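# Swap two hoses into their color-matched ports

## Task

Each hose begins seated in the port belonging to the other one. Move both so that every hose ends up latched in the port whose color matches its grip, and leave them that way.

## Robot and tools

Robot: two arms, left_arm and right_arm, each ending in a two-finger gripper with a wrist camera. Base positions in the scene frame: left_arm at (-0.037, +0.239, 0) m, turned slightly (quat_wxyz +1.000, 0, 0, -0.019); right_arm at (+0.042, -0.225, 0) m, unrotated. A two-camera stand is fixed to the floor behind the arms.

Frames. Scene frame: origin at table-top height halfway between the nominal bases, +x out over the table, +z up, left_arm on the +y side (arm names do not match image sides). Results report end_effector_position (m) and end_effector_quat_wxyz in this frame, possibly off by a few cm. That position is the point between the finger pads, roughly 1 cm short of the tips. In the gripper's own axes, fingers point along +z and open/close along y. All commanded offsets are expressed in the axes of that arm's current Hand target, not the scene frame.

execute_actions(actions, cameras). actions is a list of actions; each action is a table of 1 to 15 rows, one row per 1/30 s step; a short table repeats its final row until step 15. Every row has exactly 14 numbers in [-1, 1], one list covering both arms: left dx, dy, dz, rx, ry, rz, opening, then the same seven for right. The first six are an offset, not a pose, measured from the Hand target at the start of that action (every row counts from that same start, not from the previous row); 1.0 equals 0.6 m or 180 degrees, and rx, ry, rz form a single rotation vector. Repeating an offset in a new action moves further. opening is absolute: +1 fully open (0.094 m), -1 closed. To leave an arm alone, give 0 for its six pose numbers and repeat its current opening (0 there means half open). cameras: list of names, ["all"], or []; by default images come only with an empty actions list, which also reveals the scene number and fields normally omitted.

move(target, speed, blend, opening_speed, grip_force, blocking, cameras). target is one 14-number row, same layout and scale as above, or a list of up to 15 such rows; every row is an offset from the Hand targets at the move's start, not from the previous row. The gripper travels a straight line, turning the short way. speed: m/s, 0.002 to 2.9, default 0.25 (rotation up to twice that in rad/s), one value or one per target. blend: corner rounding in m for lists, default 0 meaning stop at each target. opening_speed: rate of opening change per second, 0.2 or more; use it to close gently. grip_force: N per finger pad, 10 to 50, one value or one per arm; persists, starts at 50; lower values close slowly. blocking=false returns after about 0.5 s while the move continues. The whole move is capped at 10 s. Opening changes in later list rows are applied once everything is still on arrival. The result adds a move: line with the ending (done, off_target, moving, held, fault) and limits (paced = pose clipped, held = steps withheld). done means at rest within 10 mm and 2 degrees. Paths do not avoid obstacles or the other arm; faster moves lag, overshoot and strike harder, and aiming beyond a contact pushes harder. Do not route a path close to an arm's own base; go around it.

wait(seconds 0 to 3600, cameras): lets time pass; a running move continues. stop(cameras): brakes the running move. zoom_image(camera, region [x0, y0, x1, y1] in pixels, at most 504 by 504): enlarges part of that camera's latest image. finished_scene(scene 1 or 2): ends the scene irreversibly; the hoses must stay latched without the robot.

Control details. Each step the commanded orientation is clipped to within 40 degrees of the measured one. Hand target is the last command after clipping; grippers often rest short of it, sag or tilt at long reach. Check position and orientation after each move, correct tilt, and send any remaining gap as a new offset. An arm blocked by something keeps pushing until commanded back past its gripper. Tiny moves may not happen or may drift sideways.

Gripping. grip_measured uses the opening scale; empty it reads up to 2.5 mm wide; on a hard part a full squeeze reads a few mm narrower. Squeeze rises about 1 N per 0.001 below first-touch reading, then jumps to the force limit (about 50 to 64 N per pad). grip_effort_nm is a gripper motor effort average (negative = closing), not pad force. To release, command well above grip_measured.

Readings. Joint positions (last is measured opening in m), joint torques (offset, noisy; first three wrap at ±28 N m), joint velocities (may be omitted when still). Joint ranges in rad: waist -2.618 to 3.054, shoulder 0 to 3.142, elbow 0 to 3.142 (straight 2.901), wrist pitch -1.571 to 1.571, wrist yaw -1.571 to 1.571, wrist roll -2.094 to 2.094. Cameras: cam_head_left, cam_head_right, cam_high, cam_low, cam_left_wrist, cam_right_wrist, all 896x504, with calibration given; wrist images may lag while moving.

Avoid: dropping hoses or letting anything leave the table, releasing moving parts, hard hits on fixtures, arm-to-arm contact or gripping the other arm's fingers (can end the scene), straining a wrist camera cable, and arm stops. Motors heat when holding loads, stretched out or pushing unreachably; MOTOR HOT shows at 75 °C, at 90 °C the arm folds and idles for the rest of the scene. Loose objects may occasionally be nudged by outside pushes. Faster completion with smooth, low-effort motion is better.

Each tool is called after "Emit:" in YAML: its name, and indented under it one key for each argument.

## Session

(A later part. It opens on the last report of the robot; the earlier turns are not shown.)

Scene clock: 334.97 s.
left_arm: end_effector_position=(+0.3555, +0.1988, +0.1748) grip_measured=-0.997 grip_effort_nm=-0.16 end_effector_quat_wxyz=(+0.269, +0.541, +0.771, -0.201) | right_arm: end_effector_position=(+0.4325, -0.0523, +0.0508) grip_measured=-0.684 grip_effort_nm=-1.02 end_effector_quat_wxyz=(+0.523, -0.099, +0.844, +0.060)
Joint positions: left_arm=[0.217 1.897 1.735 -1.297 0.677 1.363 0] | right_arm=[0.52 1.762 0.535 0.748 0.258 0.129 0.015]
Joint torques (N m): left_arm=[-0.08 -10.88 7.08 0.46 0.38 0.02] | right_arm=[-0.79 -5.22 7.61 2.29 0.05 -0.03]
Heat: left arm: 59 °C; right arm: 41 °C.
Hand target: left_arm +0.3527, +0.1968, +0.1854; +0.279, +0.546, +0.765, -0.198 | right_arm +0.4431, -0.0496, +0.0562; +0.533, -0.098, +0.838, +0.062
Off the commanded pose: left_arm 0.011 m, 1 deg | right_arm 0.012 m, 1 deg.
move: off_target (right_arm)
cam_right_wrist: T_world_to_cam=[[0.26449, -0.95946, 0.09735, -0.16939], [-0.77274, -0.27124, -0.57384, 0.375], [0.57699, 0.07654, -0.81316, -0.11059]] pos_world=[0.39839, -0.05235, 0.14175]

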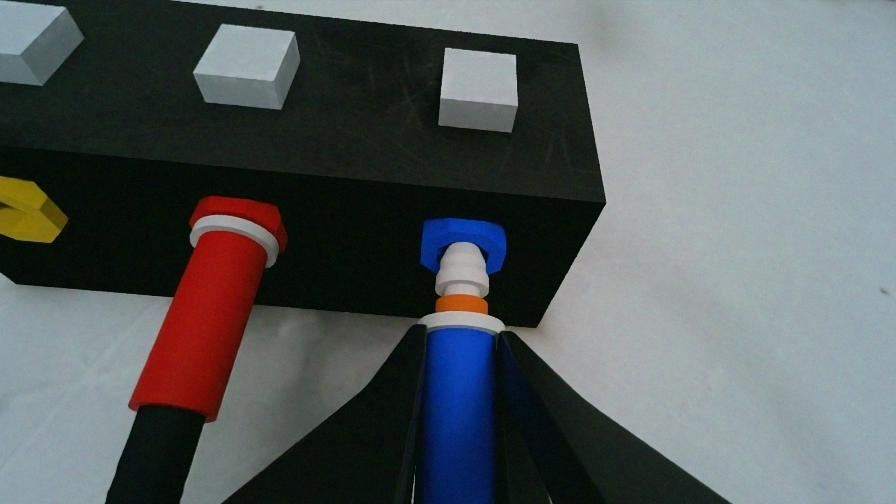

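Emit:
move:
  target:
    - [0,0,0,0,0,0,-1,-0.006,0,-0.0145,0,0,0,-1]
    - [0,0,0,0,0,0,-1,-0.0135,0,0.0015,0,0,0,-1]
  speed: 0.1
  cameras: ["cam_right_wrist"]

Emit:
zoom_image:
  camera: "cam_right_wrist"
  region: [360, 120, 560, 340]

Scene clock: 338.10 s.
left_arm: end_effector_position=(+0.3555, +0.1988, +0.1748) grip_measured=-0.997 grip_effort_nm=-0.16 end_effector_quat_wxyz=(+0.269, +0.541, +0.771, -0.201) | right_arm: end_effector_position=(+0.4359, -0.0518, +0.0502) grip_measured=-0.684 grip_effort_nm=-1.02 end_effector_quat_wxyz=(+0.516, -0.101, +0.849, +0.057)
Joint positions: left_arm=[0.217 1.897 1.735 -1.297 0.677 1.363 0] | right_arm=[0.515 1.762 0.561 0.704 0.252 0.127 0.015]
Joint torques (N m): left_arm=[-0.06 -10.97 7.06 0.44 0.38 0.05] | right_arm=[-0.73 -6.67 7.58 2.32 0.07 -0.04]
Heat: left arm: 59 °C; right arm: 41 °C.
Hand target: left_arm +0.3527, +0.1968, +0.1854; +0.279, +0.546, +0.765, -0.198 | right_arm +0.4472, -0.0486, +0.0632; +0.533, -0.099, +0.838, +0.062
Off the commanded pose: left_arm 0.011 m, 1 deg | right_arm 0.018 m, 2 deg.
move: off_target (right_arm)
cam_right_wrist: T_world_to_cam=[[0.267, -0.95833, 0.10157, -0.17103], [-0.7823, -0.27708, -0.55789, 0.38048], [0.56278, 0.0695, -0.82368, -0.1067]] pos_world=[0.40336, -0.05106, 0.14175]

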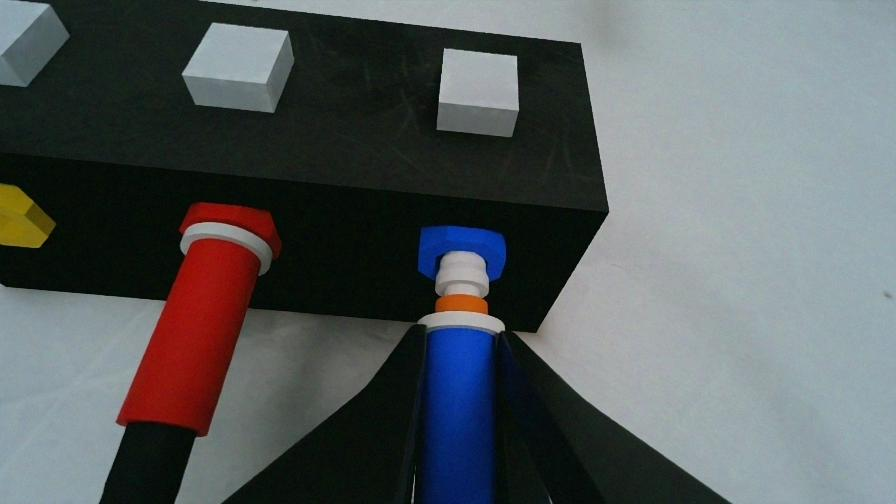

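Scaled by 2.291 from the camera's image (finer frame: 1280x720).

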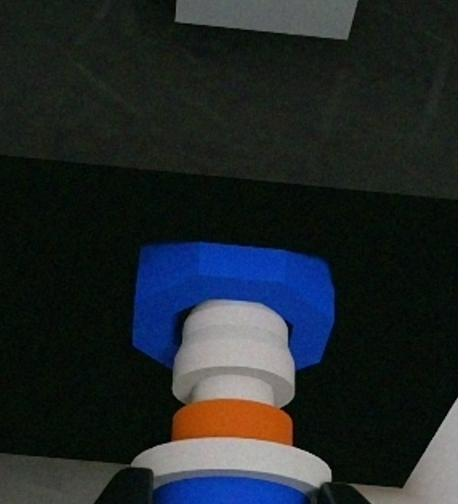

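Emit:
move:
  target: [0,0,0,0,0,0,-1,-0.042,0,0.058,0,-0.028,0,-1]
  speed: 0.28
  cameras: ["cam_right_wrist"]

Emit:
zoom_image:
  camera: "cam_right_wrist"
  region: [360, 160, 560, 380]

Scene clock: 342.53 s.
left_arm: end_effector_position=(+0.3555, +0.1988, +0.1748) grip_measured=-0.997 grip_effort_nm=-0.16 end_effector_quat_wxyz=(+0.269, +0.541, +0.771, -0.201) | right_arm: end_effector_position=(+0.4479, -0.0481, +0.0497) grip_measured=-0.684 grip_effort_nm=-1.02 end_effector_quat_wxyz=(+0.522, -0.108, +0.844, +0.055)
Joint positions: left_arm=[0.217 1.897 1.735 -1.297 0.677 1.363 0] | right_arm=[0.506 1.81 0.6 0.729 0.244 0.103 0.015]
Joint torques (N m): left_arm=[-0.06 -10.91 6.98 0.46 0.36 0.03] | right_arm=[-2.35 -2.04 12.48 3.18 -0.04 -0.1]
Heat: left arm: 59 °C; right arm: 41 °C.
Hand target: left_arm +0.3527, +0.1968, +0.1854; +0.279, +0.546, +0.765, -0.198 | right_arm +0.4882, -0.0388, +0.0712; +0.569, -0.096, +0.814, +0.067
Off the commanded pose: left_arm 0.011 m, 1 deg | right_arm 0.047 m, 7 deg.
move: off_target (right_arm)
cam_right_wrist: T_world_to_cam=[[0.2735, -0.95495, 0.11515, -0.17414], [-0.76988, -0.2891, -0.56895, 0.38506], [0.57661, 0.06696, -0.81427, -0.12092]] pos_world=[0.4138, -0.04688, 0.14067]

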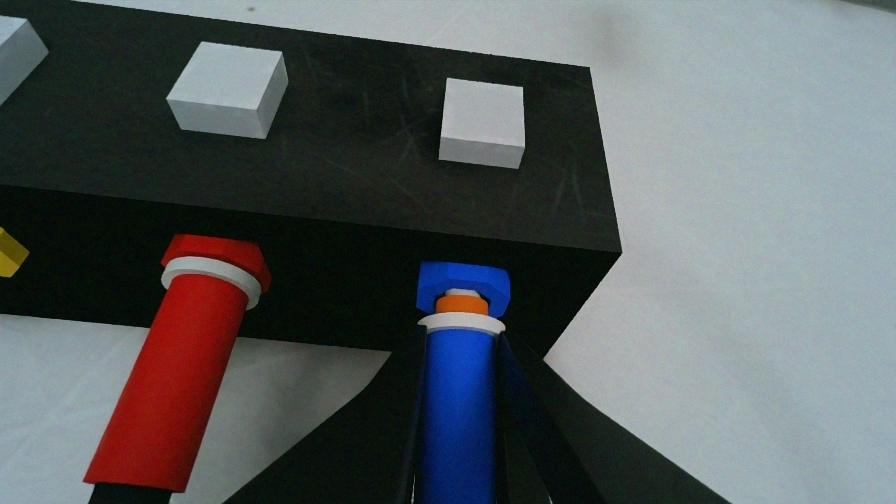

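Scaled by 2.291 from the camera's image (finer frame: 1280x720).

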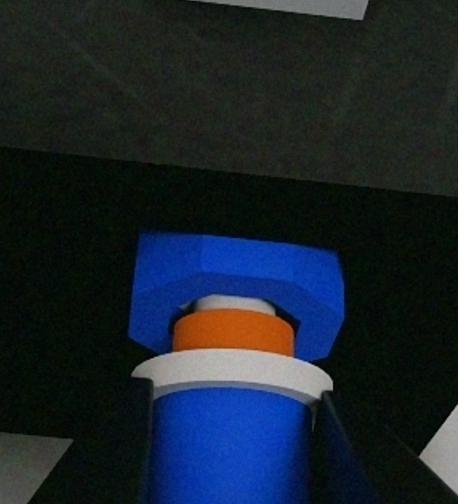

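Emit:
move:
  target: [0,0,0,0,0,0,-1,-0.0187,0,0.034,0,-0.01,0,-1]
  speed: 0.3
  cameras: ["cam_right_wrist"]

Emit:
zoom_image:
  camera: "cam_right_wrist"
  region: [360, 160, 560, 380]

Scene clock: 345.37 s.
left_arm: end_effector_position=(+0.3555, +0.1988, +0.1748) grip_measured=-0.997 grip_effort_nm=-0.16 end_effector_quat_wxyz=(+0.269, +0.541, +0.771, -0.201) | right_arm: end_effector_position=(+0.4488, -0.0476, +0.0493) grip_measured=-0.684 grip_effort_nm=-1.02 end_effector_quat_wxyz=(+0.524, -0.111, +0.843, +0.053)
Joint positions: left_arm=[0.217 1.897 1.735 -1.297 0.677 1.363 0] | right_arm=[0.506 1.817 0.601 0.74 0.244 0.094 0.015]
Joint torques (N m): left_arm=[-0.08 -10.95 7.02 0.45 0.38 0.04] | right_arm=[-3.51 0.34 16.59 3.29 -0.15 -0.16]
Heat: left arm: 59 °C; right arm: 40 °C.
Hand target: left_arm +0.3527, +0.1968, +0.1854; +0.279, +0.546, +0.765, -0.198 | right_arm +0.5105, -0.0335, +0.0747; +0.582, -0.095, +0.805, +0.068
Off the commanded pose: left_arm 0.011 m, 1 deg | right_arm 0.068 m, 8 deg.
move: off_target (right_arm)
cam_right_wrist: T_world_to_cam=[[0.27659, -0.95321, 0.12201, -0.17549], [-0.76567, -0.29531, -0.57144, 0.38362], [0.58073, 0.06464, -0.81153, -0.1239]] pos_world=[0.41422, -0.04598, 0.14008]

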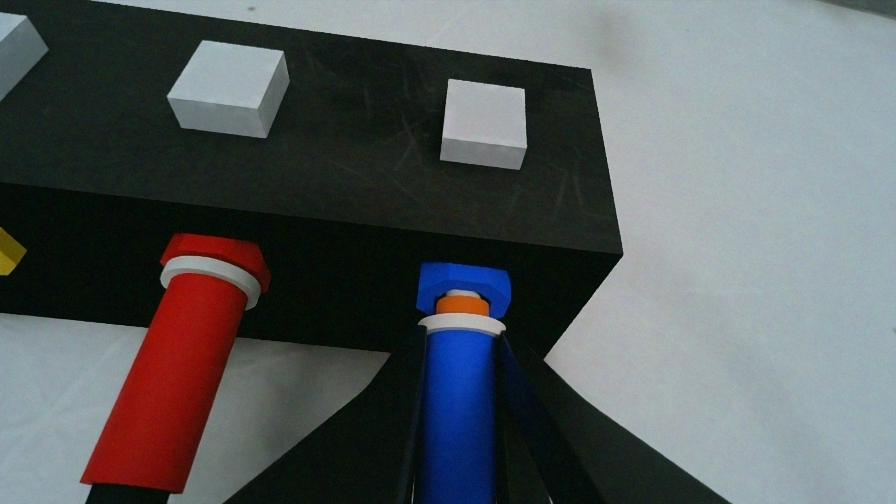

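Scaled by 2.291 from the camera's image (finer frame: 1280x720).

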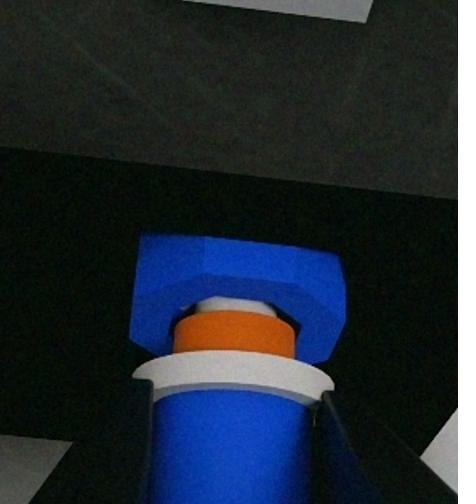

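Emit:
move:
  target:
    - [0,0,0,0,0,0,-1,0.052,0,-0.095,0,0.055,0,-1]
    - [0,0,0,0,0,0,-1,0.002,0,0.0,0,0.024,0,-1]
  speed: 0.3
  cameras: ["cam_right_wrist"]

Emit:
zoom_image:
  camera: "cam_right_wrist"
  region: [360, 160, 560, 380]

Scene clock: 354.83 s.
left_arm: end_effector_position=(+0.3555, +0.1988, +0.1748) grip_measured=-0.997 grip_effort_nm=-0.16 end_effector_quat_wxyz=(+0.269, +0.541, +0.771, -0.201) | right_arm: end_effector_position=(+0.4544, -0.0464, +0.0494) grip_measured=-0.684 grip_effort_nm=-1.02 end_effector_quat_wxyz=(+0.493, -0.113, +0.861, +0.048)
Joint positions: left_arm=[0.217 1.897 1.735 -1.297 0.677 1.363 0] | right_arm=[0.497 1.796 0.678 0.567 0.231 0.107 0.015]
Joint torques (N m): left_arm=[-0.08 -10.86 7.09 0.44 0.38 0.04] | right_arm=[-3.03 -0.61 14.94 3.43 -0.1 -0.13]
Heat: left arm: 60 °C; right arm: 46 °C.
Hand target: left_arm +0.3527, +0.1968, +0.1854; +0.279, +0.546, +0.765, -0.198 | right_arm +0.5103, -0.0336, +0.0738; +0.552, -0.097, +0.826, +0.065
Off the commanded pose: left_arm 0.011 m, 1 deg | right_arm 0.062 m, 8 deg.
move: off_target (right_arm)
cam_right_wrist: T_world_to_cam=[[0.28208, -0.95182, 0.1203, -0.17824], [-0.80519, -0.30305, -0.50974, 0.40282], [0.52164, 0.04692, -0.85187, -0.09921]] pos_world=[0.42638, -0.04292, 0.14226]

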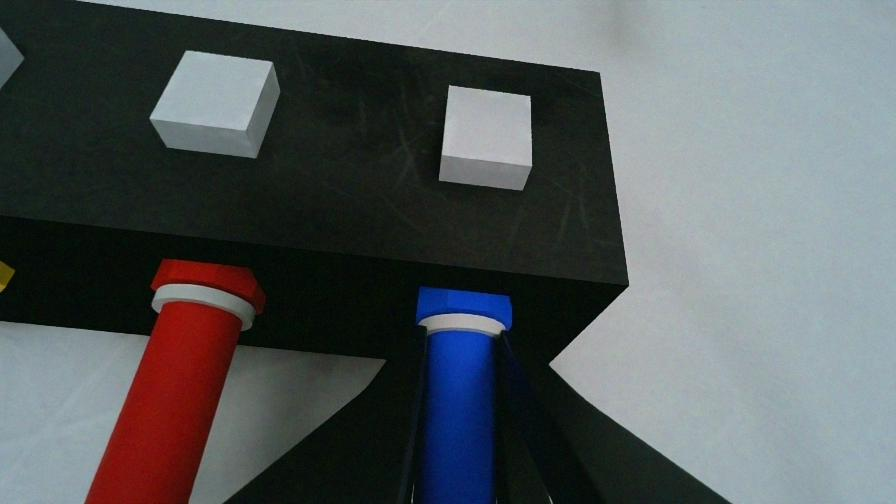

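Scaled by 2.291 from the camera's image (finer frame: 1280x720).

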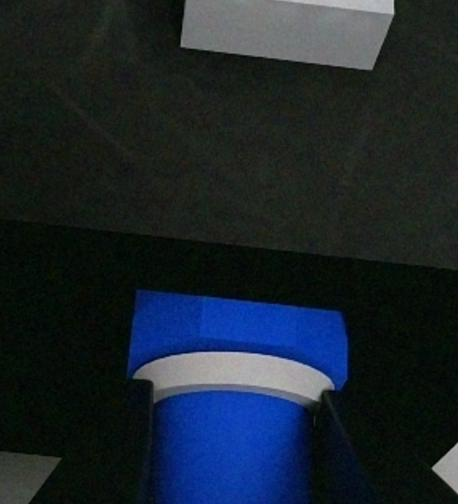

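Emit:
move:
  target: [0,0,0,0,0,0,-1,0.065,0,-0.0925,0,0.019,0,-1]
  speed: 0.15
  cameras: ["cam_right_wrist"]

Scene clock: 357.97 s.
left_arm: end_effector_position=(+0.3555, +0.1988, +0.1748) grip_measured=-0.997 grip_effort_nm=-0.16 end_effector_quat_wxyz=(+0.269, +0.541, +0.771, -0.201) | right_arm: end_effector_position=(+0.4492, -0.0450, +0.0524) grip_measured=-0.684 grip_effort_nm=-1.02 end_effector_quat_wxyz=(+0.512, -0.109, +0.849, +0.068)
Joint positions: left_arm=[0.217 1.897 1.735 -1.297 0.677 1.363 0] | right_arm=[0.498 1.792 0.622 0.673 0.21 0.117 0.015]
Joint torques (N m): left_arm=[-0.09 -10.85 7.16 0.44 0.38 0.04] | right_arm=[0.72 -8.92 2.89 2.51 0.51 0.11]
Heat: left arm: 60 °C; right arm: 46 °C.
Hand target: left_arm +0.3527, +0.1968, +0.1854; +0.279, +0.546, +0.765, -0.198 | right_arm +0.4458, -0.0490, +0.0588; +0.526, -0.099, +0.842, +0.062
Off the commanded pose: left_arm 0.011 m, 1 deg | right_arm 0.008 m, 2 deg.
move: done
cam_right_wrist: T_world_to_cam=[[0.29068, -0.95256, 0.09022, -0.17808], [-0.77986, -0.29049, -0.55447, 0.39212], [0.55437, 0.09081, -0.8273, -0.10788]] pos_world=[0.41737, -0.04593, 0.14424]

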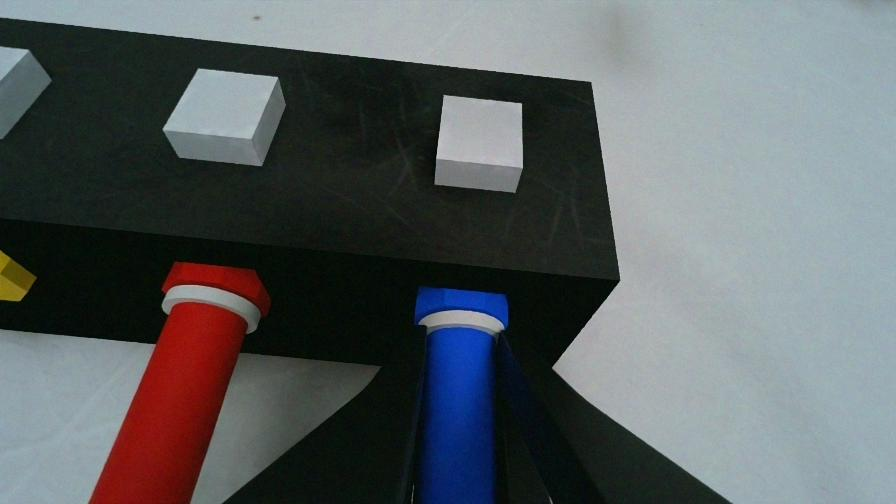

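Latched. Release and retreat.

Emit:
move:
  target:
    - [0,0,0,0,0,0,-1,0,0,0.01,0,0,0,-0.3]
    - [0,0,0,0,0,0,-1,0,0,-0.14,0,0,0,-0.3]
    - [0,0,0,0,0,0,-1,-0.08,0,-0.16,0,0,0,-0.3]
  speed: 0.15
  cameras: ["cam_right_wrist"]

Scene clock: 363.37 s.
left_arm: end_effector_position=(+0.3555, +0.1988, +0.1748) grip_measured=-0.997 grip_effort_nm=-0.16 end_effector_quat_wxyz=(+0.269, +0.541, +0.771, -0.201) | right_arm: end_effector_position=(+0.3782, -0.0639, +0.1327) grip_measured=-0.302 grip_effort_nm=0.13 end_effector_quat_wxyz=(+0.518, -0.104, +0.847, +0.059)
Joint positions: left_arm=[0.217 1.897 1.735 -1.297 0.677 1.363 0] | right_arm=[0.592 1.24 0.524 0.215 0.315 0.159 0.033]
Joint torques (N m): left_arm=[-0.09 -10.99 7.02 0.46 0.36 0.05] | right_arm=[-0.51 -4.82 8.68 1.98 0.15 0.07]
Heat: left arm: 60 °C; right arm: 45 °C.
Hand target: left_arm +0.3527, +0.1968, +0.1854; +0.279, +0.546, +0.765, -0.198 | right_arm +0.3823, -0.0640, +0.1441; +0.527, -0.099, +0.842, +0.062
Off the commanded pose: left_arm 0.011 m, 1 deg | right_arm 0.012 m, 1 deg.
move: off_target (right_arm)
cam_right_wrist: T_world_to_cam=[[0.27293, -0.95657, 0.10237, -0.17782], [-0.77701, -0.28193, -0.56282, 0.37634], [0.56724, 0.07407, -0.82022, -0.00727]] pos_world=[0.34508, -0.06346, 0.22405]

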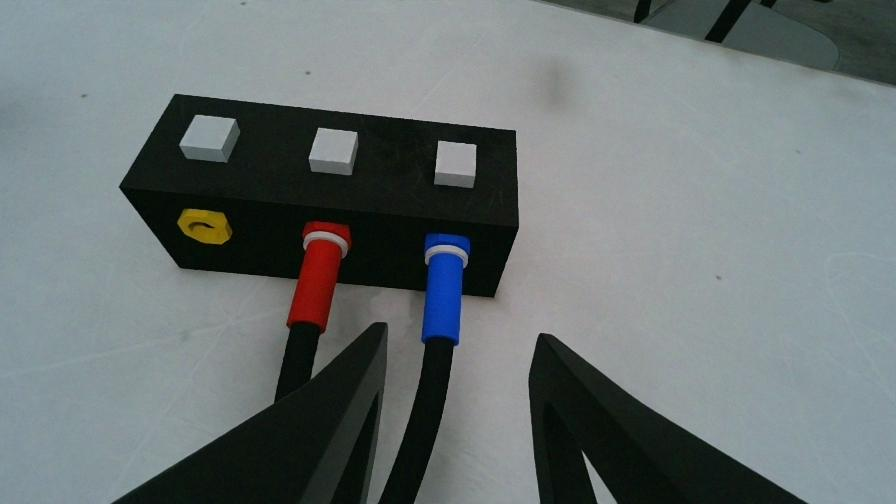

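Emit:
finished_scene:
  scene: 2

The scene is finished: the task was done.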